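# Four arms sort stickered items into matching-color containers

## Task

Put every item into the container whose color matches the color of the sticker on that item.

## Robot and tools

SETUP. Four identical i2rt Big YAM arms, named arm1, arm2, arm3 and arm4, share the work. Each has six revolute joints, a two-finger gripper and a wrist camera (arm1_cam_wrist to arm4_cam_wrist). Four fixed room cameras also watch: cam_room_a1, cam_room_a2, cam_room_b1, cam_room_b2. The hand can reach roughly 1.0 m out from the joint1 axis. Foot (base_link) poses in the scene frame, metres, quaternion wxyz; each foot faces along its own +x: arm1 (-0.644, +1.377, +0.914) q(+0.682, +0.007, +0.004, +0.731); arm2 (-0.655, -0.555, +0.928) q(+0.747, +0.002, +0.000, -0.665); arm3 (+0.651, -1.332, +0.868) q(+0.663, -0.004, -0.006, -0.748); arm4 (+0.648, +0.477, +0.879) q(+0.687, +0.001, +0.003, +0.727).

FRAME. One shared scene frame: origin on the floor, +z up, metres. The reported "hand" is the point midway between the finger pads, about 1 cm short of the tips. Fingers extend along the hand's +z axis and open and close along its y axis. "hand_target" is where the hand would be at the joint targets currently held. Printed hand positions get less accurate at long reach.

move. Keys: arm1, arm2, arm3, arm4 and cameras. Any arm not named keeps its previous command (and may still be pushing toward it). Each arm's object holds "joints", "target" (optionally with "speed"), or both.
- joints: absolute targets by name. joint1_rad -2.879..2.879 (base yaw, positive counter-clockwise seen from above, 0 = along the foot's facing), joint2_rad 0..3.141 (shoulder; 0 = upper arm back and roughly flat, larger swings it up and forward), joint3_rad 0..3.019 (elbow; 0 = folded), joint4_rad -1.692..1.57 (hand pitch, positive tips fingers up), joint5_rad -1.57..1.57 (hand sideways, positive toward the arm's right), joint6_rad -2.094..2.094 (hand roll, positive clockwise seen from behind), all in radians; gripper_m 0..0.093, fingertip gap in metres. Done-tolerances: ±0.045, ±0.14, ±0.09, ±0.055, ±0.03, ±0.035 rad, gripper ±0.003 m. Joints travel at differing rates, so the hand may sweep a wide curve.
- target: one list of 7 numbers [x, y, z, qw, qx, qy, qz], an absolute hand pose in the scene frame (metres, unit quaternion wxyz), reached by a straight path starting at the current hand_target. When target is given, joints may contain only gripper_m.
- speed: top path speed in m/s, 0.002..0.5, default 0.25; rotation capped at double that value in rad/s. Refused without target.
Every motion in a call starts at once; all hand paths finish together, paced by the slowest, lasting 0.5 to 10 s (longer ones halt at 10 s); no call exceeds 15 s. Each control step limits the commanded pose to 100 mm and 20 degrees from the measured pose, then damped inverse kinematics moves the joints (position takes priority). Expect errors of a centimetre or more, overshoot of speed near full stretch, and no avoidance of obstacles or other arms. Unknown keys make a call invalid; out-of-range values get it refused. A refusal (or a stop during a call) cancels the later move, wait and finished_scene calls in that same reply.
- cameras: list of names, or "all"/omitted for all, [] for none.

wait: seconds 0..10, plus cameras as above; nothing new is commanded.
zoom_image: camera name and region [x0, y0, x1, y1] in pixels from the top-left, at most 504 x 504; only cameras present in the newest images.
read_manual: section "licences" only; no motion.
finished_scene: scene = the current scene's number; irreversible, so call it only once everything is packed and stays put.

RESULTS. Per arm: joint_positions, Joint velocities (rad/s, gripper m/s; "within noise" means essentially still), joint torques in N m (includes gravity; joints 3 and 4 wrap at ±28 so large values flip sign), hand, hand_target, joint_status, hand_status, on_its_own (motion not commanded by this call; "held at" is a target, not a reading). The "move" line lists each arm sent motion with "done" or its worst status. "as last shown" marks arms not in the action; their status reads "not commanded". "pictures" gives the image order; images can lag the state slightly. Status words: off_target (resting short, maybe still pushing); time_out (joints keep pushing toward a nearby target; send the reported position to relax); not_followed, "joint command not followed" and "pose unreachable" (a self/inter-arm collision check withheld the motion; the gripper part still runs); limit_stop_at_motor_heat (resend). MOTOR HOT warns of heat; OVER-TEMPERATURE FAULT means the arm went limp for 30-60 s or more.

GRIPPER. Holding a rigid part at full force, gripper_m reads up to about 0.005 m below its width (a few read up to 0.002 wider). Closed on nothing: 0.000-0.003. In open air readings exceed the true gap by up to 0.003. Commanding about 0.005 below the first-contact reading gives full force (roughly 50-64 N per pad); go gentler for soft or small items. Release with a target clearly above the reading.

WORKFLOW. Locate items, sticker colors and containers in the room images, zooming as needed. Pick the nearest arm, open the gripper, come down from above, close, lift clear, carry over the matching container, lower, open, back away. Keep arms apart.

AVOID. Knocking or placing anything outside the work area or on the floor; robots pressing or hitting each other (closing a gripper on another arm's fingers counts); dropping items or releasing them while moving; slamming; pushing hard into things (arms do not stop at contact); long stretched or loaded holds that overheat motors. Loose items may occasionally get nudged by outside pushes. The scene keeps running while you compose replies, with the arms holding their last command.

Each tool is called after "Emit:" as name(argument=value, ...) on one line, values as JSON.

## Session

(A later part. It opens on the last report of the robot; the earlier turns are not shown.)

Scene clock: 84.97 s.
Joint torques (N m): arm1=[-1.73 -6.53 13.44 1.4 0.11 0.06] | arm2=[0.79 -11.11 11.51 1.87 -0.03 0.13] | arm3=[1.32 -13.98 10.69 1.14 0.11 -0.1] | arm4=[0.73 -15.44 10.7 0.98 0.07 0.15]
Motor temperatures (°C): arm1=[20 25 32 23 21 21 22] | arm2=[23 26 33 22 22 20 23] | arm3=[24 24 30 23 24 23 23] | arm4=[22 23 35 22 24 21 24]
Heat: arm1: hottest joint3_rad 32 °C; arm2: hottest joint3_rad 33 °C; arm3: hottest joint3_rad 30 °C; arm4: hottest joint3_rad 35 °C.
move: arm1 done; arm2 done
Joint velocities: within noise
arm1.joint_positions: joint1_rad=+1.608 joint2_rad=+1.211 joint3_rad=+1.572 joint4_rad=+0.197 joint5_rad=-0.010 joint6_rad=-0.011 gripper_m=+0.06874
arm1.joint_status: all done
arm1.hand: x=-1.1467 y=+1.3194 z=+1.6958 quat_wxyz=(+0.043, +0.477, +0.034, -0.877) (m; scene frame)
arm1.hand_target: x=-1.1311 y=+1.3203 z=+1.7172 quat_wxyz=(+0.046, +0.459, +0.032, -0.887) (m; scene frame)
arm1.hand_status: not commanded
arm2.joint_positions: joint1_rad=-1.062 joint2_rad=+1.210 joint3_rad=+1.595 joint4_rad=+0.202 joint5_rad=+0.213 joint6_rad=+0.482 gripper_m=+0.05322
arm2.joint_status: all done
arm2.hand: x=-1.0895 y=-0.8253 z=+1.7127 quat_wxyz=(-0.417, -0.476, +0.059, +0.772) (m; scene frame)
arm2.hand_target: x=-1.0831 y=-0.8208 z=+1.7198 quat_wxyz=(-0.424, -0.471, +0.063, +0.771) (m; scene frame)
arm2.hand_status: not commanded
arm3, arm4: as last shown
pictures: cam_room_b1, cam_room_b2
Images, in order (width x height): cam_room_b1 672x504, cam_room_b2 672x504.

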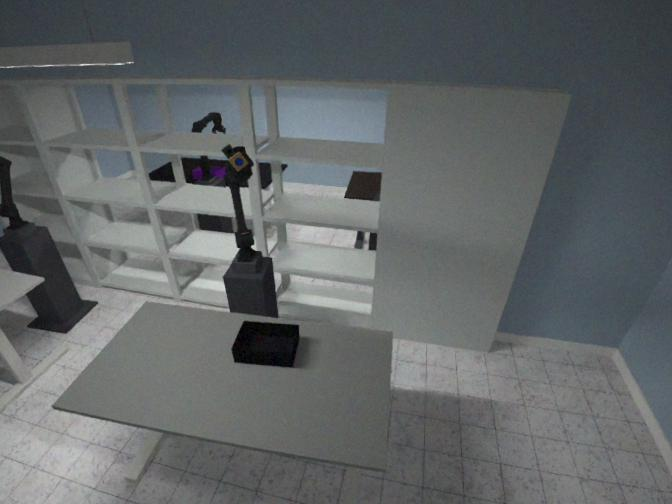

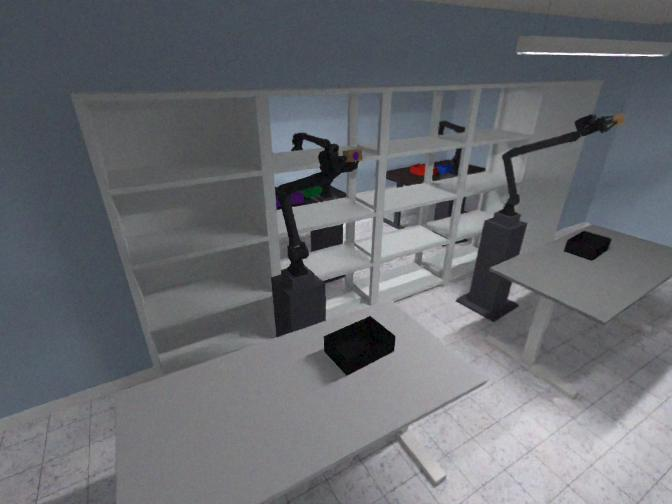

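Emit:
move(arm1={"joints": {"joint1_rad": -2.249, "joint2_rad": 0.889, "joint3_rad": 1.078, "joint4_rad": -1.31, "joint5_rad": 0, "joint6_rad": 0}}, arm2={"joints": {"joint1_rad": 0.92, "joint2_rad": 0.839, "joint3_rad": 1.023, "joint4_rad": -1.335, "joint5_rad": 0, "joint6_rad": 0}}, arm3={"joints": {"joint1_rad": -1.988, "joint2_rad": 0.807, "joint3_rad": 1.118, "joint4_rad": -1.37}}, arm4={"joints": {"joint1_rad": 0.902, "joint2_rad": 0.807, "joint3_rad": 1.118, "joint4_rad": -1.37}}, cameras=["arm1_cam_wrist", "arm2_cam_wrist"])

Emit:
move(arm1={"target": [-0.300, 1.136, 1.135, 0.2146, 0.2922, 0.9296, -0.0675], "speed": 0.3}, arm2={"target": [-0.311, -0.759, 1.135, 0.207, 0.2584, 0.9416, -0.0569], "speed": 0.3}, cameras=[])

Emit:
move(arm1={"target": [0.006, 0.921, 1.105, 0.2064, 0.2936, 0.9311, -0.0651], "speed": 0.3}, arm2={"target": [0.006, -0.946, 1.105, 0.207, 0.2584, 0.9416, -0.0569], "speed": 0.3}, cameras=["cam_room_a1", "cam_room_a2"])

Scene clock: 106.37 s.
Joint torques (N m): arm1=[-2.08 -3.25 13.81 0.73 0 0.12] | arm2=[0.97 -5.89 12.3 1.07 0.09 -0.07] | arm3=[0.56 -4.07 9.05 0.64 -0.07 -0.1] | arm4=[0.91 -2.73 8.85 0.39 0.13 0.13]
Motor temperatures (°C): arm1=[20 25 32 23 21 21 22] | arm2=[23 26 33 22 22 20 24] | arm3=[24 24 31 23 24 23 23] | arm4=[22 23 36 22 24 21 24]
Heat: arm1: hottest joint3_rad 32 °C; arm2: hottest joint3_rad 33 °C; arm3: hottest joint3_rad 31 °C; arm4: hottest joint3_rad 36 °C.
move: arm1 done; arm2 done; arm3 done; arm4 done
Joint velocities: within noise
arm1.joint_positions: joint1_rad=-2.245 joint2_rad=+0.904 joint3_rad=+1.051 joint4_rad=-1.302 joint5_rad=+0.002 joint6_rad=-0.006 gripper_m=+0.06877
arm1.joint_status: all done
arm1.hand: x=-0.3778 y=+1.1949 z=+1.2104 quat_wxyz=(-0.189, -0.289, -0.936, +0.064) (m; scene frame)
arm1.hand_target: x=-0.3784 y=+1.1940 z=+1.2272 quat_wxyz=(-0.205, -0.292, -0.932, +0.068) (m; scene frame)
arm1.hand_status: not commanded
arm2.joint_positions: joint1_rad=+0.917 joint2_rad=+0.853 joint3_rad=+1.011 joint4_rad=-1.323 joint5_rad=-0.003 joint6_rad=+0.014 gripper_m=+0.05322
arm2.joint_status: all done
arm2.hand: x=-0.3993 y=-0.7086 z=+1.2227 quat_wxyz=(-0.195, -0.266, -0.943, +0.049) (m; scene frame)
arm2.hand_target: x=-0.4019 y=-0.7068 z=+1.2312 quat_wxyz=(-0.201, -0.258, -0.943, +0.053) (m; scene frame)
arm2.hand_status: not commanded
arm3.joint_positions: joint1_rad=-1.979 joint2_rad=+0.816 joint3_rad=+1.122 joint4_rad=-1.363 joint5_rad=+0.002 joint6_rad=+0.005 gripper_m=+0.09402
arm3.joint_status: all done
arm3.hand: x=+0.3945 y=-1.1762 z=+1.2190 quat_wxyz=(+0.061, -0.933, +0.257, +0.243) (m; scene frame)
arm3.hand_target: x=+0.3992 y=-1.1762 z=+1.2186 quat_wxyz=(+0.061, -0.933, +0.259, +0.242) (m; scene frame)
arm3.hand_status: not commanded
arm4.joint_positions: joint1_rad=+0.900 joint2_rad=+0.804 joint3_rad=+1.117 joint4_rad=-1.359 joint5_rad=-0.002 joint6_rad=-0.011 gripper_m=+0.09401
arm4.joint_status: all done
arm4.hand: x=+0.4088 y=+0.6485 z=+1.2349 quat_wxyz=(-0.076, +0.922, -0.287, -0.249) (m; scene frame)
arm4.hand_target: x=+0.4100 y=+0.6474 z=+1.2332 quat_wxyz=(-0.074, +0.922, -0.292, -0.243) (m; scene frame)
arm4.hand_status: not commanded
pictures: arm1_cam_wrist, arm2_cam_wrist
Images, in order (width x height): arm1_cam_wrist 672x504, arm2_cam_wrist 672x504.

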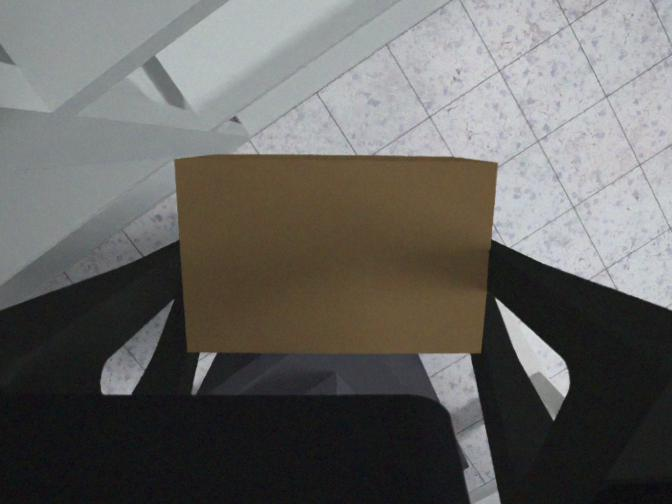

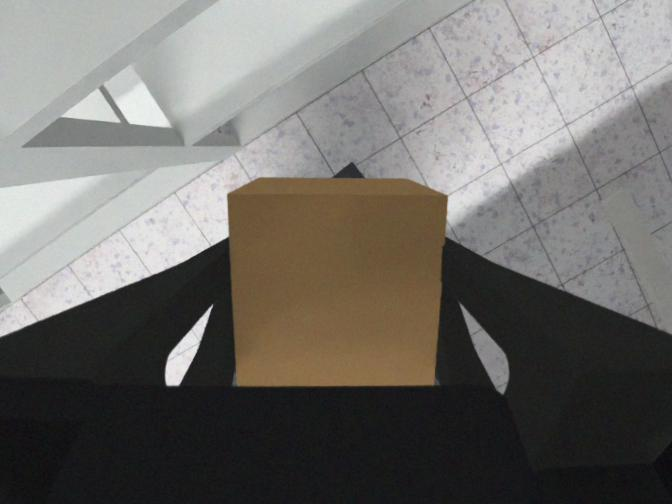

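Scene clock: 107.50 s.
Joint torques (N m): arm1=[-2.96 -6.3 12.3 1.8 -0.07 0.03] | arm2=[1.38 -9.52 10.99 2.3 0.15 -0.02] | arm3=[0.73 -4.25 9.03 0.68 -0.07 -0.1] | arm4=[1.73 -2.73 8.9 0.53 0.17 0.16]
Motor temperatures (°C): arm1=[20 25 32 23 21 21 22] | arm2=[23 26 33 22 22 20 24] | arm3=[24 24 31 23 24 23 23] | arm4=[22 23 36 22 24 21 24]
Heat: arm1: hottest joint3_rad 32 °C; arm2: hottest joint3_rad 33 °C; arm3: hottest joint3_rad 31 °C; arm4: hottest joint3_rad 36 °C.
move: arm1 off_target; arm2 done
Joint velocities: within noise
arm1.joint_positions: joint1_rad=-2.247 joint2_rad=+1.162 joint3_rad=+0.985 joint4_rad=-0.970 joint5_rad=-0.008 joint6_rad=-0.006 gripper_m=+0.06877
arm1.joint_status: not commanded
arm1.hand: x=-0.3026 y=+1.1433 z=+1.1215 quat_wxyz=(-0.194, -0.288, -0.936, +0.061) (m; scene frame)
arm1.hand_target: x=-0.3002 y=+1.1362 z=+1.1350 quat_wxyz=(-0.214, -0.292, -0.930, +0.068) (m; scene frame)
arm1.hand_status: off_target (0.016 m and 2.6 deg from the pose sent, 0.123 m and 3.1 deg at the start)
arm2.joint_positions: joint1_rad=+0.917 joint2_rad=+1.137 joint3_rad=+0.944 joint4_rad=-0.968 joint5_rad=+0.003 joint6_rad=+0.014 gripper_m=+0.05322
arm2.joint_status: not commanded
arm2.hand: x=-0.3146 y=-0.7596 z=+1.1318 quat_wxyz=(-0.196, -0.267, -0.942, +0.052) (m; scene frame)
arm2.hand_target: x=-0.3111 y=-0.7590 z=+1.1351 quat_wxyz=(-0.207, -0.259, -0.942, +0.057) (m; scene frame)
arm2.hand_status: done (0.005 m and 1.6 deg from the pose sent, 0.134 m and 1.8 deg at the start)
arm3, arm4: as last shown
pictures: none
No camera images: "cameras" was empty.

Scene clock: 109.77 s.
Joint torques (N m): arm1=[-2.43 -20.25 17.48 0.58 0.08 0.1] | arm2=[1.26 -22.65 16.91 1.02 0.11 -0.04] | arm3=[0.62 -4.37 9.03 0.68 -0.06 -0.1] | arm4=[1.32 -2.49 8.96 0.43 0.16 0.13]
Motor temperatures (°C): arm1=[20 25 33 23 21 21 22] | arm2=[23 26 34 22 22 20 24] | arm3=[24 24 31 23 24 23 23] | arm4=[22 23 36 22 24 21 24]
Heat: arm1: hottest joint3_rad 33 °C; arm2: hottest joint3_rad 34 °C; arm3: hottest joint3_rad 31 °C; arm4: hottest joint3_rad 36 °C.
move: arm1 off_target; arm2 off_target
Joint velocities: within noise
arm1.joint_positions: joint1_rad=-2.247 joint2_rad=+2.201 joint3_rad=+2.211 joint4_rad=-1.184 joint5_rad=-0.008 joint6_rad=-0.006 gripper_m=+0.06877
arm1.joint_status: not commanded
arm1.hand: x=-0.0026 y=+0.9346 z=+1.0763 quat_wxyz=(-0.181, -0.289, -0.938, +0.057) (m; scene frame)
arm1.hand_target: x=+0.0044 y=+0.9221 z=+1.1050 quat_wxyz=(-0.207, -0.293, -0.931, +0.065) (m; scene frame)
arm1.hand_status: off_target (0.033 m and 3.2 deg from the pose sent, 0.381 m and 1.7 deg at the start)
arm2.joint_positions: joint1_rad=+0.917 joint2_rad=+2.109 joint3_rad=+2.029 joint4_rad=-1.086 joint5_rad=+0.003 joint6_rad=+0.014 gripper_m=+0.05322
arm2.joint_status: not commanded
arm2.hand: x=-0.0096 y=-0.9408 z=+1.0922 quat_wxyz=(-0.194, -0.267, -0.943, +0.051) (m; scene frame)
arm2.hand_target: x=+0.0049 y=-0.9453 z=+1.1050 quat_wxyz=(-0.208, -0.259, -0.942, +0.057) (m; scene frame)
arm2.hand_status: off_target (0.021 m and 1.9 deg from the pose sent, 0.372 m and 1.6 deg at the start)
arm3, arm4: as last shown
pictures: cam_room_a1, cam_room_a2
Images, in order (width x height): cam_room_a1 672x504, cam_room_a2 672x504.

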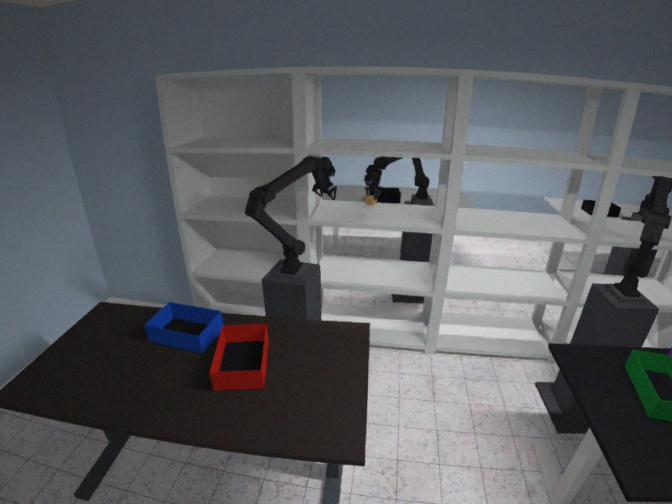

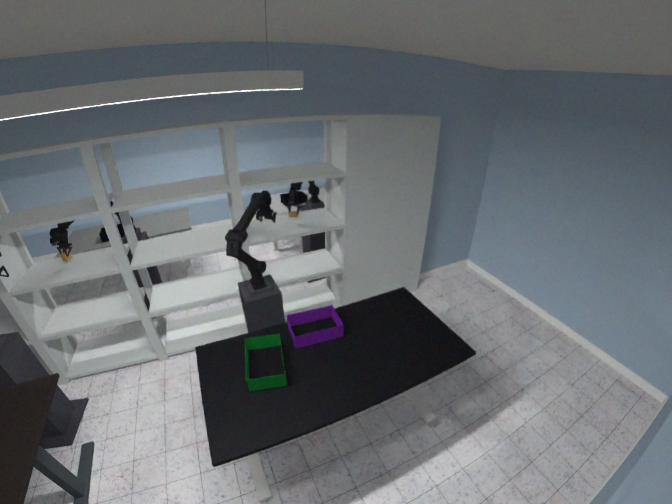

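Emit:
move(arm1={"target": [0.006, 0.920, 1.035, 0.1983, 0.2933, 0.9331, -0.0623], "speed": 0.12}, arm2={"target": [0.004, -0.947, 1.038, 0.1881, 0.2596, 0.9458, -0.0516], "speed": 0.12}, cameras=["cam_room_a1", "cam_room_a2"])

Emit:
zoom_image(camera="cam_room_a1", region=[330, 150, 420, 240])

Emit:
zoom_image(camera="cam_room_a2", region=[250, 170, 330, 250])

Scene clock: 119.23 s.
Joint torques (N m): arm1=[-2.61 -20.48 11.93 1.7 0.01 0.07] | arm2=[1.03 -23.12 10.77 2.32 0.04 -0.07] | arm3=[0.62 -4.19 9.05 0.65 -0.07 -0.08] | arm4=[1.44 -2.67 8.96 0.44 0.15 0.15]
Motor temperatures (°C): arm1=[20 26 34 23 21 21 22] | arm2=[23 26 33 22 22 20 24] | arm3=[24 24 30 23 24 23 23] | arm4=[22 23 36 22 24 21 24]
Heat: arm1: hottest joint3_rad 34 °C; arm2: hottest joint3_rad 33 °C; arm3: hottest joint3_rad 30 °C; arm4: hottest joint3_rad 36 °C.
move: arm1 done; arm2 off_target
Joint velocities: within noise
arm1.joint_positions: joint1_rad=-2.247 joint2_rad=+2.230 joint3_rad=+2.145 joint4_rad=-1.072 joint5_rad=-0.008 joint6_rad=-0.006 gripper_m=+0.06877
arm1.joint_status: not commanded
arm1.hand: x=+0.0050 y=+0.9289 z=+1.0330 quat_wxyz=(-0.189, -0.289, -0.937, +0.059) (m; scene frame)
arm1.hand_target: x=+0.0058 y=+0.9201 z=+1.0350 quat_wxyz=(-0.198, -0.293, -0.933, +0.062) (m; scene frame)
arm1.hand_status: done (0.009 m and 1.3 deg from the pose sent, 0.045 m and 2.2 deg at the start)
arm2.joint_positions: joint1_rad=+0.917 joint2_rad=+2.155 joint3_rad=+2.023 joint4_rad=-1.029 joint5_rad=+0.003 joint6_rad=+0.014 gripper_m=+0.05322
arm2.joint_status: not commanded
arm2.hand: x=+0.0007 y=-0.9468 z=+1.0606 quat_wxyz=(-0.196, -0.267, -0.942, +0.052) (m; scene frame)
arm2.hand_target: x=+0.0033 y=-0.9466 z=+1.0382 quat_wxyz=(-0.188, -0.260, -0.946, +0.052) (m; scene frame)
arm2.hand_status: off_target (0.023 m and 1.3 deg from the pose sent, 0.056 m and 1.1 deg at the start)
arm3, arm4: as last shown
pictures: cam_room_a1, cam_room_a2
Images, in order (width x height): cam_room_a1 672x504, cam_room_a2 672x504.

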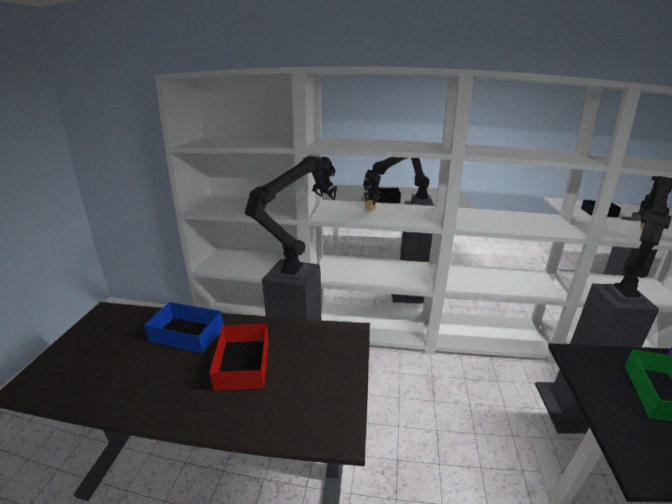

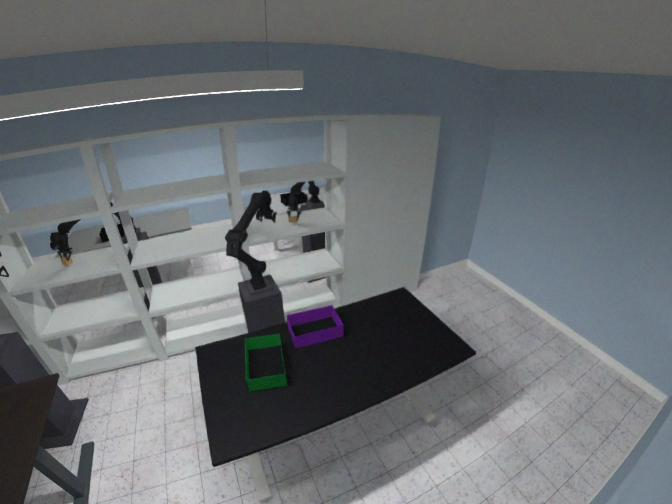

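Scaled by 5.600.

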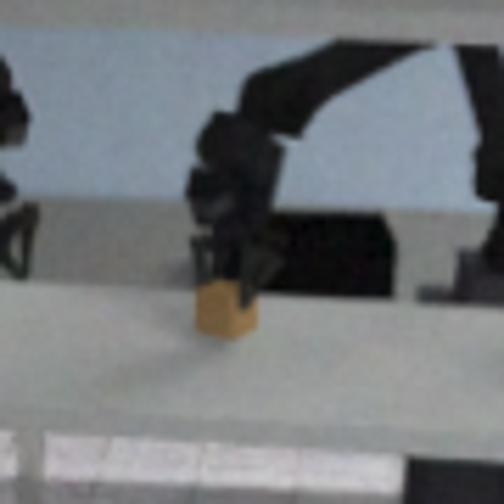

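Scaled by 6.300.

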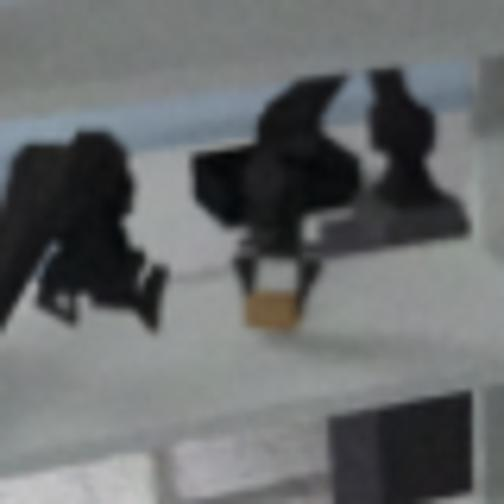

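Emit:
move(arm1={"target": [0.006, 0.920, 1.015, 0.1983, 0.2933, 0.9331, -0.0623], "speed": 0.1}, arm2={"target": [0.000, -0.945, 1.015, 0.1881, 0.2596, 0.9458, -0.0516], "speed": 0.12}, cameras=["cam_room_a1", "cam_room_a2"])

Emit:
zoom_image(camera="cam_room_a1", region=[330, 150, 420, 240])

Emit:
zoom_image(camera="cam_room_a2", region=[250, 170, 330, 250])

Scene clock: 125.67 s.
Joint torques (N m): arm1=[-2.32 -19.96 11.54 1.78 -0.02 0.09] | arm2=[0.97 -22.89 9.92 2.29 0.02 -0.06] | arm3=[0.67 -4.19 9.06 0.69 -0.07 -0.11] | arm4=[1.26 -2.73 8.85 0.39 0.18 0.14]
Motor temperatures (°C): arm1=[20 25 34 23 21 21 22] | arm2=[23 26 33 22 22 20 24] | arm3=[24 24 30 23 24 23 23] | arm4=[22 23 36 22 24 21 24]
Heat: arm1: hottest joint3_rad 34 °C; arm2: hottest joint3_rad 33 °C; arm3: hottest joint3_rad 30 °C; arm4: hottest joint3_rad 36 °C.
move: arm1 done; arm2 off_target
Joint velocities: within noise
arm1.joint_positions: joint1_rad=-2.247 joint2_rad=+2.231 joint3_rad=+2.110 joint4_rad=-1.026 joint5_rad=-0.008 joint6_rad=-0.006 gripper_m=+0.06877
arm1.joint_status: not commanded
arm1.hand: x=+0.0058 y=+0.9283 z=+1.0206 quat_wxyz=(-0.194, -0.288, -0.936, +0.061) (m; scene frame)
arm1.hand_target: x=+0.0058 y=+0.9202 z=+1.0149 quat_wxyz=(-0.198, -0.293, -0.933, +0.062) (m; scene frame)
arm1.hand_status: done (0.010 m and 0.8 deg from the pose sent, 0.020 m and 1.3 deg at the start)
arm2.joint_positions: joint1_rad=+0.917 joint2_rad=+2.155 joint3_rad=+1.971 joint4_rad=-0.967 joint5_rad=+0.003 joint6_rad=+0.013 gripper_m=+0.05322
arm2.joint_status: not commanded
arm2.hand: x=+0.0002 y=-0.9465 z=+1.0424 quat_wxyz=(-0.201, -0.266, -0.941, +0.054) (m; scene frame)
arm2.hand_target: x=-0.0007 y=-0.9447 z=+1.0155 quat_wxyz=(-0.188, -0.260, -0.946, +0.052) (m; scene frame)
arm2.hand_status: off_target (0.027 m and 1.8 deg from the pose sent, 0.046 m and 1.3 deg at the start)
arm3, arm4: as last shown
pictures: cam_room_a1, cam_room_a2
Images, in order (width x height): cam_room_a1 672x504, cam_room_a2 672x504.

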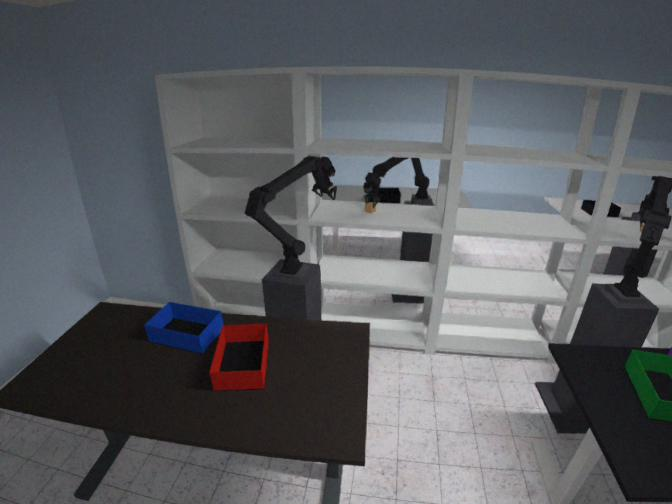

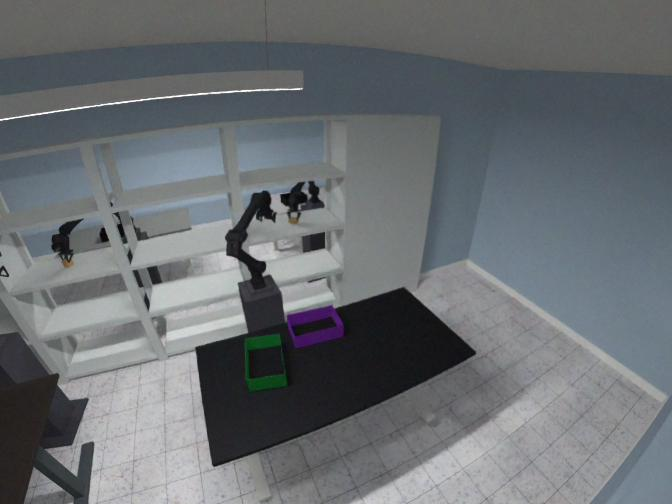

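Scaled by 5.600.

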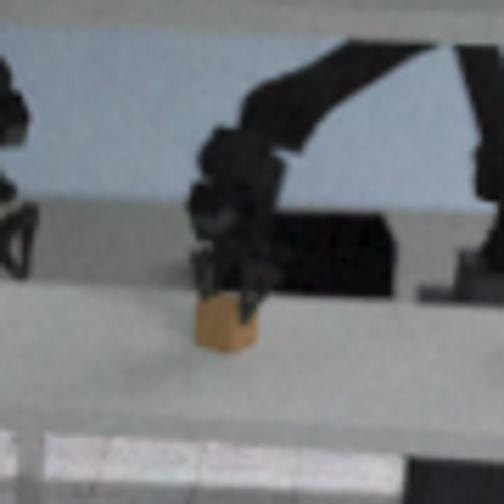

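Scaled by 6.300.

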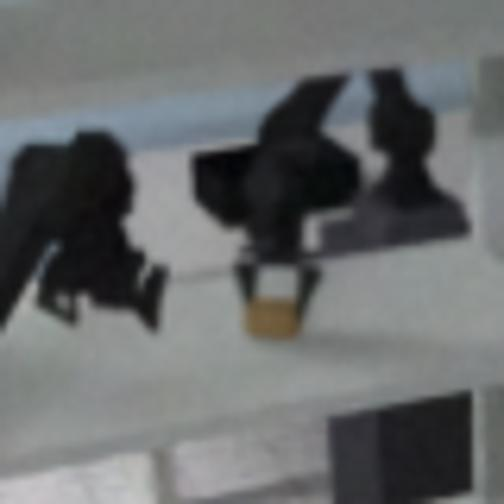

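Emit:
move(arm1={"joints": {"gripper_m": 0.092}}, arm2={"joints": {"gripper_m": 0.09}}, cameras=["arm1_cam_wrist", "arm2_cam_wrist"])

Emit:
move(arm1={"target": [-0.024, 0.940, 1.10, 0.1983, 0.2933, 0.9331, -0.0623], "speed": 0.2}, arm2={"target": [-0.026, -0.931, 1.105, 0.1881, 0.2596, 0.9458, -0.0516], "speed": 0.2}, cameras=["arm1_cam_wrist", "arm2_cam_wrist"])

Emit:
move(arm1={"target": [-0.300, 1.136, 1.15, 0.1983, 0.2933, 0.9331, -0.0623], "speed": 0.3}, arm2={"target": [-0.311, -0.759, 1.15, 0.1881, 0.2596, 0.9458, -0.0516], "speed": 0.3}, arm3={"target": [0.290, -1.117, 1.145, 0.0681, -0.9319, 0.254, 0.2497], "speed": 0.3}, arm4={"target": [0.304, 0.7185, 1.15, 0.0761, -0.9232, 0.284, 0.2474], "speed": 0.3}, cameras=["arm3_cam_wrist"])

Scene clock: 135.20 s.
Joint torques (N m): arm1=[-3.31 -19.72 11.51 1.72 -0.01 0.04] | arm2=[0.97 -22.71 9.94 2.28 0.01 -0.07] | arm3=[0.62 -4.31 9.02 0.68 -0.07 -0.1] | arm4=[1.08 -2.73 8.88 0.51 0.16 0.16]
Motor temperatures (°C): arm1=[20 25 34 23 21 21 22] | arm2=[23 26 33 22 22 20 24] | arm3=[24 24 30 23 24 23 23] | arm4=[22 23 36 22 24 21 24]
Heat: arm1: hottest joint3_rad 34 °C; arm2: hottest joint3_rad 33 °C; arm3: hottest joint3_rad 30 °C; arm4: hottest joint3_rad 36 °C.
move: arm1 done; arm2 done
Joint velocities: within noise
arm1.joint_positions: joint1_rad=-2.247 joint2_rad=+2.231 joint3_rad=+2.110 joint4_rad=-1.026 joint5_rad=-0.008 joint6_rad=-0.006 gripper_m=+0.09197
arm1.joint_status: all done
arm1.hand: x=+0.0058 y=+0.9283 z=+1.0206 quat_wxyz=(-0.194, -0.288, -0.936, +0.061) (m; scene frame)
arm1.hand_target: x=+0.0058 y=+0.9202 z=+1.0149 quat_wxyz=(-0.198, -0.293, -0.933, +0.062) (m; scene frame)
arm1.hand_status: not commanded
arm2.joint_positions: joint1_rad=+0.917 joint2_rad=+2.155 joint3_rad=+1.971 joint4_rad=-0.967 joint5_rad=+0.003 joint6_rad=+0.013 gripper_m=+0.08992
arm2.joint_status: all done
arm2.hand: x=+0.0003 y=-0.9465 z=+1.0425 quat_wxyz=(-0.201, -0.266, -0.941, +0.054) (m; scene frame)
arm2.hand_target: x=-0.0007 y=-0.9447 z=+1.0155 quat_wxyz=(-0.188, -0.260, -0.946, +0.052) (m; scene frame)
arm2.hand_status: not commanded
arm3, arm4: as last shown
pictures: arm1_cam_wrist, arm2_cam_wrist
Images, in order (width x height): arm1_cam_wrist 672x504, arm2_cam_wrist 672x504.

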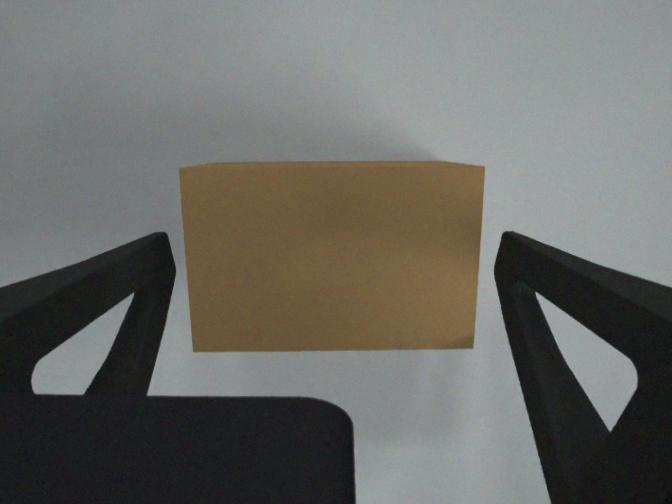

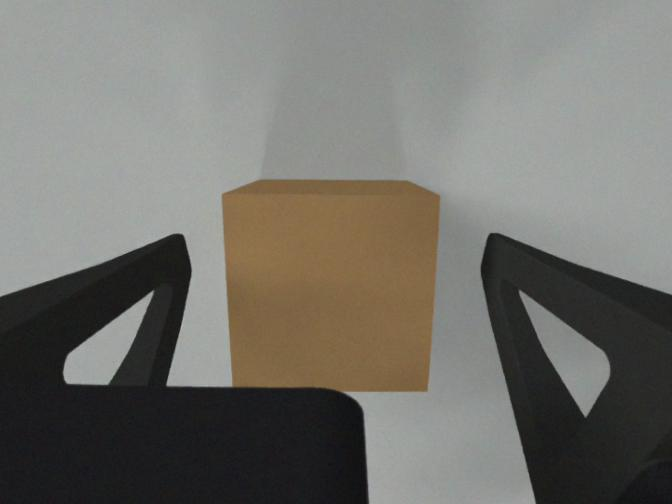

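Scene clock: 136.47 s.
Joint torques (N m): arm1=[-3.37 -20.13 12.4 0.68 -0.04 0.04] | arm2=[0.79 -23.41 11.75 1.01 0 -0.07] | arm3=[0.62 -4.19 9.06 0.69 -0.06 -0.09] | arm4=[1.32 -2.84 8.83 0.35 0.16 0.14]
Motor temperatures (°C): arm1=[20 26 34 23 21 21 22] | arm2=[23 26 33 22 22 20 24] | arm3=[24 24 30 23 24 23 23] | arm4=[22 23 36 22 24 21 24]
Heat: arm1: hottest joint3_rad 34 °C; arm2: hottest joint3_rad 33 °C; arm3: hottest joint3_rad 30 °C; arm4: hottest joint3_rad 36 °C.
move: arm1 done; arm2 done
Joint velocities: within noise
arm1.joint_positions: joint1_rad=-2.247 joint2_rad=+2.098 joint3_rad=+2.075 joint4_rad=-1.119 joint5_rad=-0.008 joint6_rad=-0.006 gripper_m=+0.09197
arm1.joint_status: not commanded
arm1.hand: x=-0.0200 y=+0.9468 z=+1.0945 quat_wxyz=(-0.197, -0.288, -0.935, +0.061) (m; scene frame)
arm1.hand_target: x=-0.0240 y=+0.9401 z=+1.1002 quat_wxyz=(-0.198, -0.293, -0.933, +0.062) (m; scene frame)
arm1.hand_status: done (0.010 m and 0.7 deg from the pose sent, 0.085 m and 0.8 deg at the start)
arm2.joint_positions: joint1_rad=+0.917 joint2_rad=+2.046 joint3_rad=+1.970 joint4_rad=-1.086 joint5_rad=+0.003 joint6_rad=+0.013 gripper_m=+0.08992
arm2.joint_status: not commanded
arm2.hand: x=-0.0249 y=-0.9319 z=+1.1101 quat_wxyz=(-0.197, -0.266, -0.942, +0.052) (m; scene frame)
arm2.hand_target: x=-0.0260 y=-0.9311 z=+1.1050 quat_wxyz=(-0.188, -0.260, -0.946, +0.052) (m; scene frame)
arm2.hand_status: done (0.005 m and 1.3 deg from the pose sent, 0.070 m and 1.8 deg at the start)
arm3, arm4: as last shown
pictures: arm1_cam_wrist, arm2_cam_wrist
Images, in order (width x height): arm1_cam_wrist 672x504, arm2_cam_wrist 672x504.

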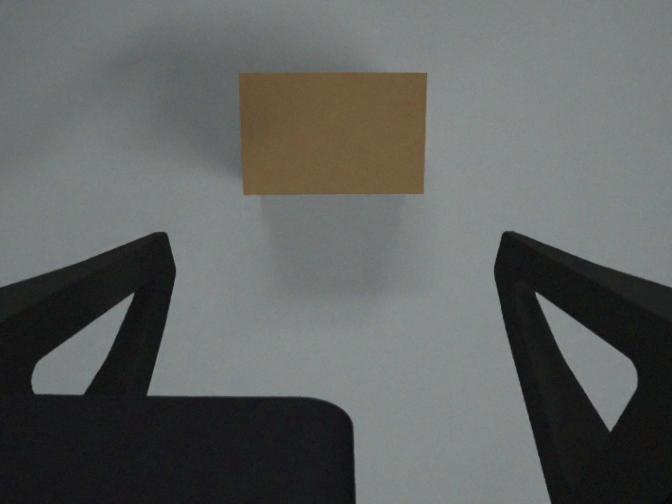

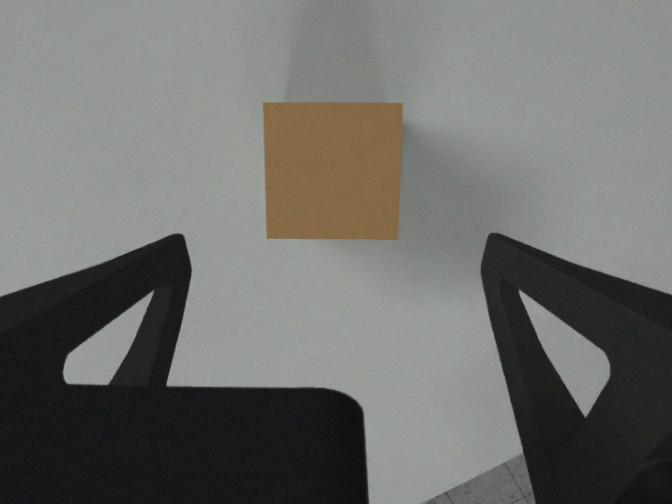

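Scene clock: 138.27 s.
Joint torques (N m): arm1=[-2.96 -4.78 11.67 0.87 -0.02 0.05] | arm2=[1.38 -8.12 10.39 1.11 0.11 -0.01] | arm3=[1.85 -8.29 9.54 1.61 0.13 -0.06] | arm4=[1.38 -8 9.39 1.42 0.12 0.05]
Motor temperatures (°C): arm1=[20 26 34 23 21 21 22] | arm2=[23 26 33 22 22 20 24] | arm3=[24 24 30 23 24 23 23] | arm4=[22 23 36 22 24 21 24]
Heat: arm1: hottest joint3_rad 34 °C; arm2: hottest joint3_rad 33 °C; arm3: hottest joint3_rad 30 °C; arm4: hottest joint3_rad 36 °C.
move: arm1 done; arm2 off_target; arm3 done; arm4 done
Joint velocities: within noise
arm1.joint_positions: joint1_rad=-2.247 joint2_rad=+1.153 joint3_rad=+1.053 joint4_rad=-1.025 joint5_rad=-0.009 joint6_rad=-0.006 gripper_m=+0.09197
arm1.joint_status: not commanded
arm1.hand: x=-0.2973 y=+1.1399 z=+1.1521 quat_wxyz=(-0.204, -0.288, -0.934, +0.064) (m; scene frame)
arm1.hand_target: x=-0.2999 y=+1.1361 z=+1.1500 quat_wxyz=(-0.198, -0.293, -0.933, +0.062) (m; scene frame)
arm1.hand_status: done (0.005 m and 1.0 deg from the pose sent, 0.342 m and 0.7 deg at the start)
arm2.joint_positions: joint1_rad=+0.917 joint2_rad=+1.135 joint3_rad=+1.015 joint4_rad=-1.023 joint5_rad=+0.003 joint6_rad=+0.013 gripper_m=+0.08992
arm2.joint_status: not commanded
arm2.hand: x=-0.3081 y=-0.7637 z=+1.1610 quat_wxyz=(-0.205, -0.266, -0.941, +0.055) (m; scene frame)
arm2.hand_target: x=-0.3112 y=-0.7590 z=+1.1501 quat_wxyz=(-0.188, -0.260, -0.946, +0.052) (m; scene frame)
arm2.hand_status: off_target (0.012 m and 2.1 deg from the pose sent, 0.337 m and 1.3 deg at the start)
arm3.joint_positions: joint1_rad=-1.979 joint2_rad=+1.100 joint3_rad=+1.087 joint4_rad=-1.038 joint5_rad=+0.013 joint6_rad=+0.005 gripper_m=+0.09402
arm3.joint_status: not commanded
arm3.hand: x=+0.2940 y=-1.1163 z=+1.1444 quat_wxyz=(+0.066, -0.932, +0.258, +0.244) (m; scene frame)
arm3.hand_target: x=+0.2901 y=-1.1170 z=+1.1450 quat_wxyz=(+0.068, -0.932, +0.254, +0.250) (m; scene frame)
arm3.hand_status: done (0.004 m and 0.8 deg from the pose sent, 0.141 m and 1.2 deg at the start)
arm4.joint_positions: joint1_rad=+0.900 joint2_rad=+1.109 joint3_rad=+1.067 joint4_rad=-1.021 joint5_rad=-0.002 joint6_rad=-0.011 gripper_m=+0.09401
arm4.joint_status: not commanded
arm4.hand: x=+0.3098 y=+0.7176 z=+1.1489 quat_wxyz=(-0.074, +0.924, -0.288, -0.241) (m; scene frame)
arm4.hand_target: x=+0.3041 y=+0.7184 z=+1.1500 quat_wxyz=(-0.076, +0.923, -0.284, -0.247) (m; scene frame)
arm4.hand_status: done (0.006 m and 0.9 deg from the pose sent, 0.152 m and 0.5 deg at the start)
pictures: arm3_cam_wrist
Images, in order (width x height): arm3_cam_wrist 672x504.

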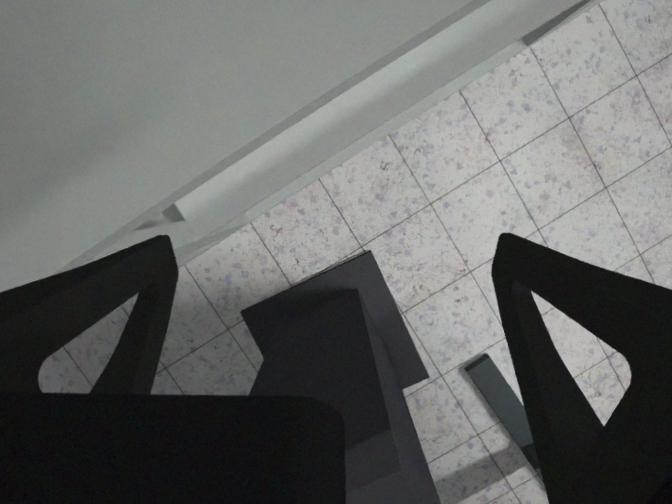

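Emit:
move(arm3={"target": [-0.021, -0.9625, 1.10, 0.0705, -0.9294, 0.263, 0.249], "speed": 0.3}, arm4={"target": [0.0105, 0.952, 1.077, 0.0761, -0.9232, 0.284, 0.2474], "speed": 0.3}, cameras=["arm3_cam_wrist", "arm4_cam_wrist"])

Scene clock: 153.20 s.
Joint torques (N m): arm1=[-2.78 -4.54 11.71 0.77 -0.08 0.09] | arm2=[1.38 -8.18 10.37 1.07 0.12 -0.01] | arm3=[2.49 -24.12 14.34 0.53 0.13 0.02] | arm4=[0.26 -25.17 12.97 0.4 -0.06 -0.08]
Motor temperatures (°C): arm1=[20 25 35 23 21 21 22] | arm2=[23 26 33 22 22 20 23] | arm3=[24 24 29 23 24 23 23] | arm4=[22 23 36 22 24 21 24]
Heat: arm1: hottest joint3_rad 35 °C; arm2: hottest joint3_rad 33 °C; arm3: hottest joint3_rad 29 °C; arm4: hottest joint3_rad 36 °C.
move: arm3 off_target; arm4 off_target
Joint velocities: within noise
arm1, arm2: as last shown
arm3.joint_positions: joint1_rad=-1.953 joint2_rad=+2.045 joint3_rad=+2.036 joint4_rad=-1.071 joint5_rad=+0.038 joint6_rad=+0.041 gripper_m=+0.09402
arm3.joint_status: not commanded
arm3.hand: x=-0.0054 y=-0.9594 z=+1.0774 quat_wxyz=(+0.067, -0.934, +0.267, +0.229) (m; scene frame)
arm3.hand_target: x=-0.0198 y=-0.9633 z=+1.1000 quat_wxyz=(+0.070, -0.929, +0.263, +0.250) (m; scene frame)
arm3.hand_status: off_target (0.028 m and 2.4 deg from the pose sent, 0.353 m and 1.0 deg at the start)
arm4.joint_positions: joint1_rad=+0.880 joint2_rad=+2.145 joint3_rad=+2.115 joint4_rad=-1.043 joint5_rad=-0.014 joint6_rad=-0.028 gripper_m=+0.09401
arm4.joint_status: not commanded
arm4.hand: x=+0.0164 y=+0.9409 z=+1.0648 quat_wxyz=(-0.071, +0.925, -0.288, -0.237) (m; scene frame)
arm4.hand_target: x=+0.0112 y=+0.9515 z=+1.0771 quat_wxyz=(-0.076, +0.923, -0.284, -0.248) (m; scene frame)
arm4.hand_status: off_target (0.018 m and 1.4 deg from the pose sent, 0.387 m and 0.9 deg at the start)
pictures: arm3_cam_wrist, arm4_cam_wrist
Images, in order (width x height): arm3_cam_wrist 672x504, arm4_cam_wrist 672x504.

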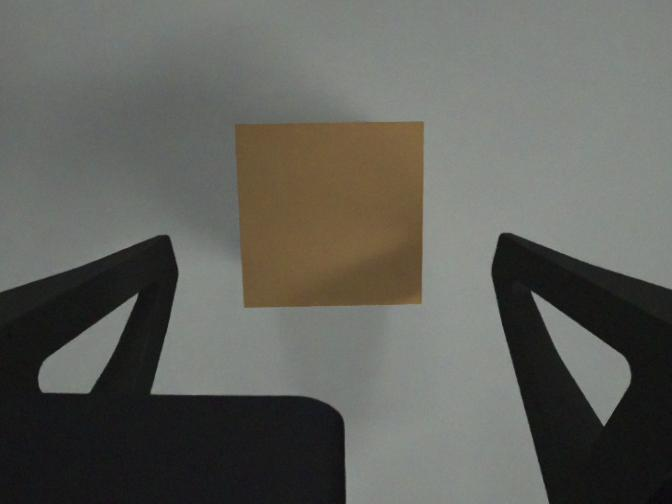

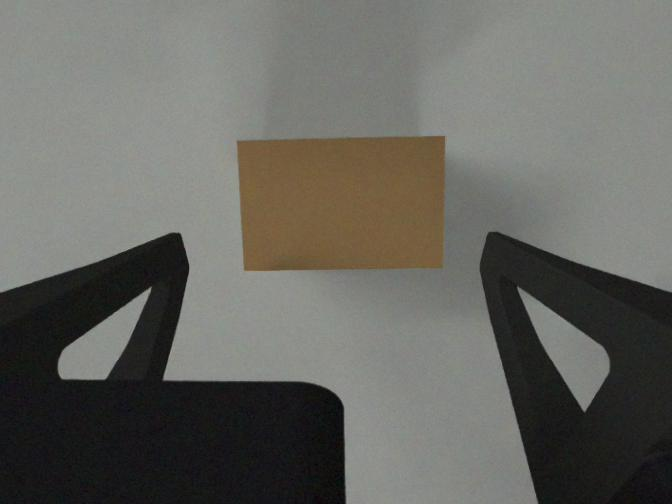

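Emit:
move(arm3={"target": [-0.037, -0.953, 1.064, 0.0705, -0.9294, 0.263, 0.249], "speed": 0.12}, arm4={"target": [-0.006, 0.966, 1.018, 0.0761, -0.9232, 0.284, 0.2474], "speed": 0.12}, cameras=["arm3_cam_wrist", "arm4_cam_wrist"])

Scene clock: 162.57 s.
Joint torques (N m): arm1=[-2.78 -4.84 11.54 0.81 -0.04 0.03] | arm2=[1.26 -8.29 10.4 1.07 0.11 -0.02] | arm3=[2.43 -24.59 14.23 1.5 0.11 0.02] | arm4=[0.32 -25.52 12.34 1.22 -0.04 -0.06]
Motor temperatures (°C): arm1=[20 25 36 23 21 21 22] | arm2=[23 26 33 22 22 20 23] | arm3=[24 24 31 23 24 23 23] | arm4=[22 25 37 22 24 21 24]
Heat: arm1: hottest joint3_rad 36 °C; arm2: hottest joint3_rad 33 °C; arm3: hottest joint3_rad 31 °C; arm4: hottest joint3_rad 37 °C.
move: arm3 off_target; arm4 off_target
Joint velocities: within noise
arm1, arm2: as last shown
arm1.hand: x=-0.2974 y=+1.1398 z=+1.1521 quat_wxyz=(-0.204, -0.288, -0.933, +0.064) (m; scene frame)
arm1.hand_target: x=-0.3000 y=+1.1360 z=+1.1500 quat_wxyz=(-0.198, -0.293, -0.933, +0.062) (m; scene frame)
arm3.joint_positions: joint1_rad=-1.953 joint2_rad=+2.102 joint3_rad=+2.044 joint4_rad=-1.041 joint5_rad=+0.038 joint6_rad=+0.041 gripper_m=+0.09402
arm3.joint_status: not commanded
arm3.hand: x=-0.0163 y=-0.9539 z=+1.0428 quat_wxyz=(+0.065, -0.936, +0.267, +0.221) (m; scene frame)
arm3.hand_target: x=-0.0354 y=-0.9541 z=+1.0644 quat_wxyz=(+0.070, -0.929, +0.263, +0.249) (m; scene frame)
arm3.hand_status: off_target (0.030 m and 3.4 deg from the pose sent, 0.035 m and 2.4 deg at the start)
arm4.joint_positions: joint1_rad=+0.876 joint2_rad=+2.223 joint3_rad=+2.120 joint4_rad=-0.979 joint5_rad=-0.016 joint6_rad=-0.032 gripper_m=+0.09401
arm4.joint_status: not commanded
arm4.hand: x=+0.0039 y=+0.9534 z=+1.0145 quat_wxyz=(-0.070, +0.926, -0.289, -0.233) (m; scene frame)
arm4.hand_target: x=-0.0052 y=+0.9654 z=+1.0183 quat_wxyz=(-0.076, +0.923, -0.284, -0.248) (m; scene frame)
arm4.hand_status: off_target (0.016 m and 1.9 deg from the pose sent, 0.058 m and 1.4 deg at the start)
pictures: arm3_cam_wrist, arm4_cam_wrist
Images, in order (width x height): arm3_cam_wrist 672x504, arm4_cam_wrist 672x504.

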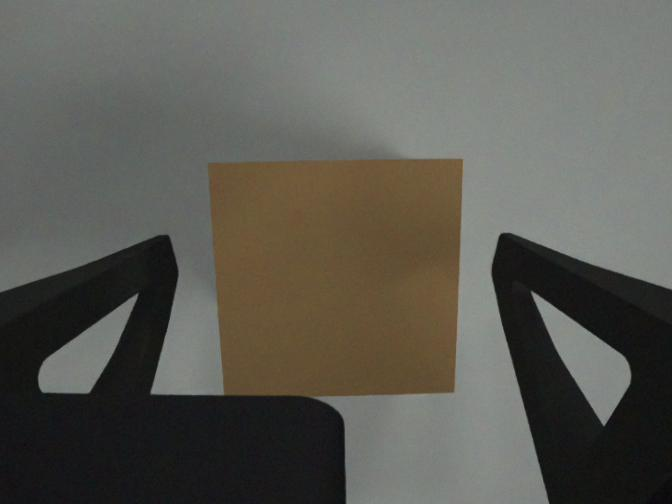

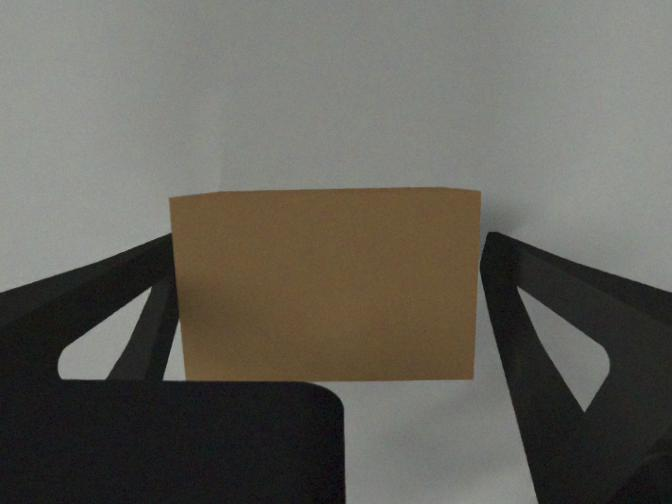

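Emit:
move(arm3={"joints": {"gripper_m": 0.042}}, arm4={"joints": {"gripper_m": 0.06}}, cameras=["arm3_cam_wrist", "arm4_cam_wrist"])

Emit:
move(arm3={"target": [0.026, -0.979, 1.165, 0.0705, -0.9294, 0.263, 0.249], "speed": 0.2}, arm4={"target": [0.034, 0.932, 1.15, 0.0761, -0.9232, 0.284, 0.2474], "speed": 0.2}, cameras=["arm3_cam_wrist", "arm4_cam_wrist"])

Scene clock: 168.90 s.
Joint torques (N m): arm1=[-2.78 -4.42 11.64 0.76 -0.01 0.01] | arm2=[1.38 -8.23 10.37 1.1 0.12 -0.01] | arm3=[2.49 -24.47 14.23 1.48 0.1 0] | arm4=[0.5 -25.11 12.4 1.26 -0.03 -0.06]
Motor temperatures (°C): arm1=[20 25 36 23 21 21 22] | arm2=[23 26 32 22 22 20 23] | arm3=[24 25 31 23 24 23 23] | arm4=[22 25 37 22 24 21 24]
Heat: arm1: hottest joint3_rad 36 °C; arm2: hottest joint3_rad 32 °C; arm3: hottest joint3_rad 31 °C; arm4: hottest joint3_rad 37 °C.
move: arm3 off_target; arm4 off_target
Joint velocities: within noise
arm1, arm2: as last shown
arm3.joint_positions: joint1_rad=-1.953 joint2_rad=+2.102 joint3_rad=+2.044 joint4_rad=-1.041 joint5_rad=+0.038 joint6_rad=+0.041 gripper_m=+0.05324
arm3.joint_status: gripper_m off_target (ended at +0.05327, target +0.04200)
arm3.hand: x=-0.0163 y=-0.9539 z=+1.0428 quat_wxyz=(+0.065, -0.936, +0.267, +0.221) (m; scene frame)
arm3.hand_target: x=-0.0354 y=-0.9541 z=+1.0644 quat_wxyz=(+0.070, -0.929, +0.263, +0.249) (m; scene frame)
arm3.hand_status: not commanded
arm4.joint_positions: joint1_rad=+0.876 joint2_rad=+2.223 joint3_rad=+2.120 joint4_rad=-0.979 joint5_rad=-0.016 joint6_rad=-0.032 gripper_m=+0.06927
arm4.joint_status: gripper_m off_target (ended at +0.06930, target +0.06000)
arm4.hand: x=+0.0039 y=+0.9534 z=+1.0145 quat_wxyz=(-0.070, +0.926, -0.288, -0.233) (m; scene frame)
arm4.hand_target: x=-0.0052 y=+0.9655 z=+1.0183 quat_wxyz=(-0.076, +0.923, -0.284, -0.248) (m; scene frame)
arm4.hand_status: not commanded
pictures: arm3_cam_wrist, arm4_cam_wrist
Images, in order (width x height): arm3_cam_wrist 672x504, arm4_cam_wrist 672x504.

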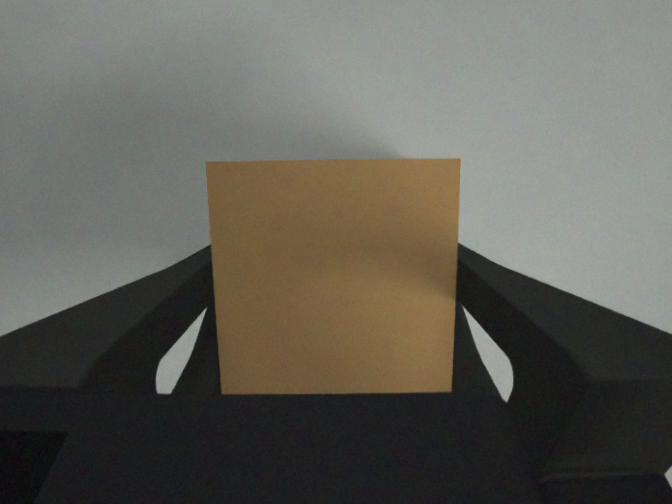

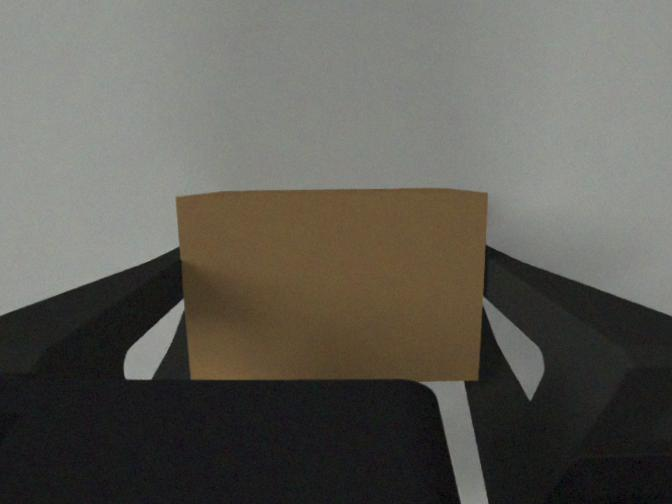

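Scene clock: 170.37 s.
Joint torques (N m): arm1=[-2.67 -4.89 11.63 0.8 -0.08 0.04] | arm2=[1.32 -8.12 10.39 1.09 0.12 -0.01] | arm3=[1.79 -22.59 9.72 0.79 -0.05 -0.07] | arm4=[0.73 -25 12.29 0.42 0.08 -0.02]
Motor temperatures (°C): arm1=[20 25 36 23 21 21 22] | arm2=[23 26 32 22 22 20 23] | arm3=[24 25 31 23 24 23 23] | arm4=[22 25 37 22 24 21 25]
Heat: arm1: hottest joint3_rad 36 °C; arm2: hottest joint3_rad 32 °C; arm3: hottest joint3_rad 31 °C; arm4: hottest joint3_rad 37 °C.
move: arm3 done; arm4 off_target
Joint velocities: within noise
arm1, arm2: as last shown
arm3.joint_positions: joint1_rad=-1.953 joint2_rad=+1.908 joint3_rad=+2.043 joint4_rad=-1.167 joint5_rad=+0.038 joint6_rad=+0.041 gripper_m=+0.05323
arm3.joint_status: not commanded
arm3.hand: x=+0.0268 y=-0.9760 z=+1.1675 quat_wxyz=(+0.073, -0.928, +0.266, +0.252) (m; scene frame)
arm3.hand_target: x=+0.0260 y=-0.9791 z=+1.1648 quat_wxyz=(+0.070, -0.929, +0.263, +0.249) (m; scene frame)
arm3.hand_status: done (0.004 m and 0.6 deg from the pose sent, 0.132 m and 3.4 deg at the start)
arm4.joint_positions: joint1_rad=+0.876 joint2_rad=+2.067 joint3_rad=+2.160 joint4_rad=-1.174 joint5_rad=-0.016 joint6_rad=-0.032 gripper_m=+0.06927
arm4.joint_status: not commanded
arm4.hand: x=+0.0392 y=+0.9280 z=+1.1304 quat_wxyz=(-0.070, +0.926, -0.288, -0.233) (m; scene frame)
arm4.hand_target: x=+0.0346 y=+0.9315 z=+1.1499 quat_wxyz=(-0.076, +0.923, -0.284, -0.248) (m; scene frame)
arm4.hand_status: off_target (0.021 m and 1.8 deg from the pose sent, 0.141 m and 1.9 deg at the start)
pictures: arm3_cam_wrist, arm4_cam_wrist
Images, in order (width x height): arm3_cam_wrist 672x504, arm4_cam_wrist 672x504.

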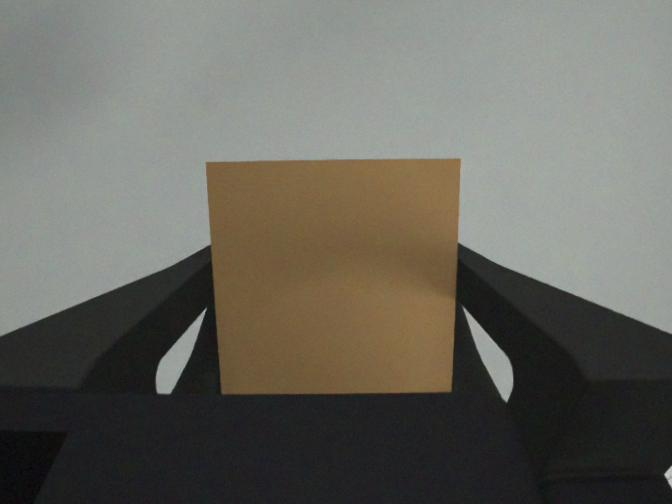

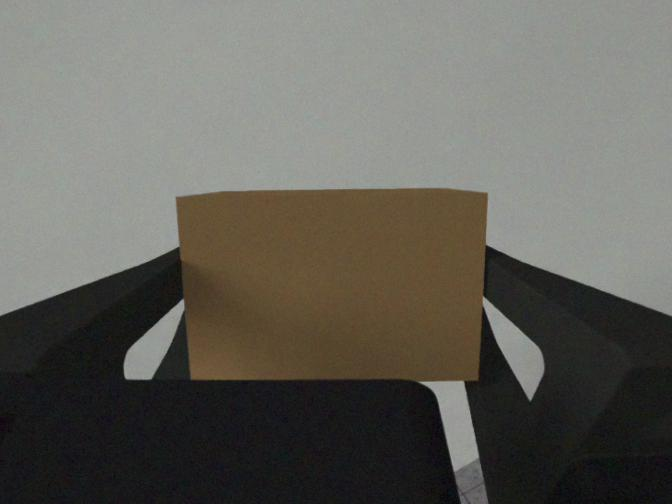

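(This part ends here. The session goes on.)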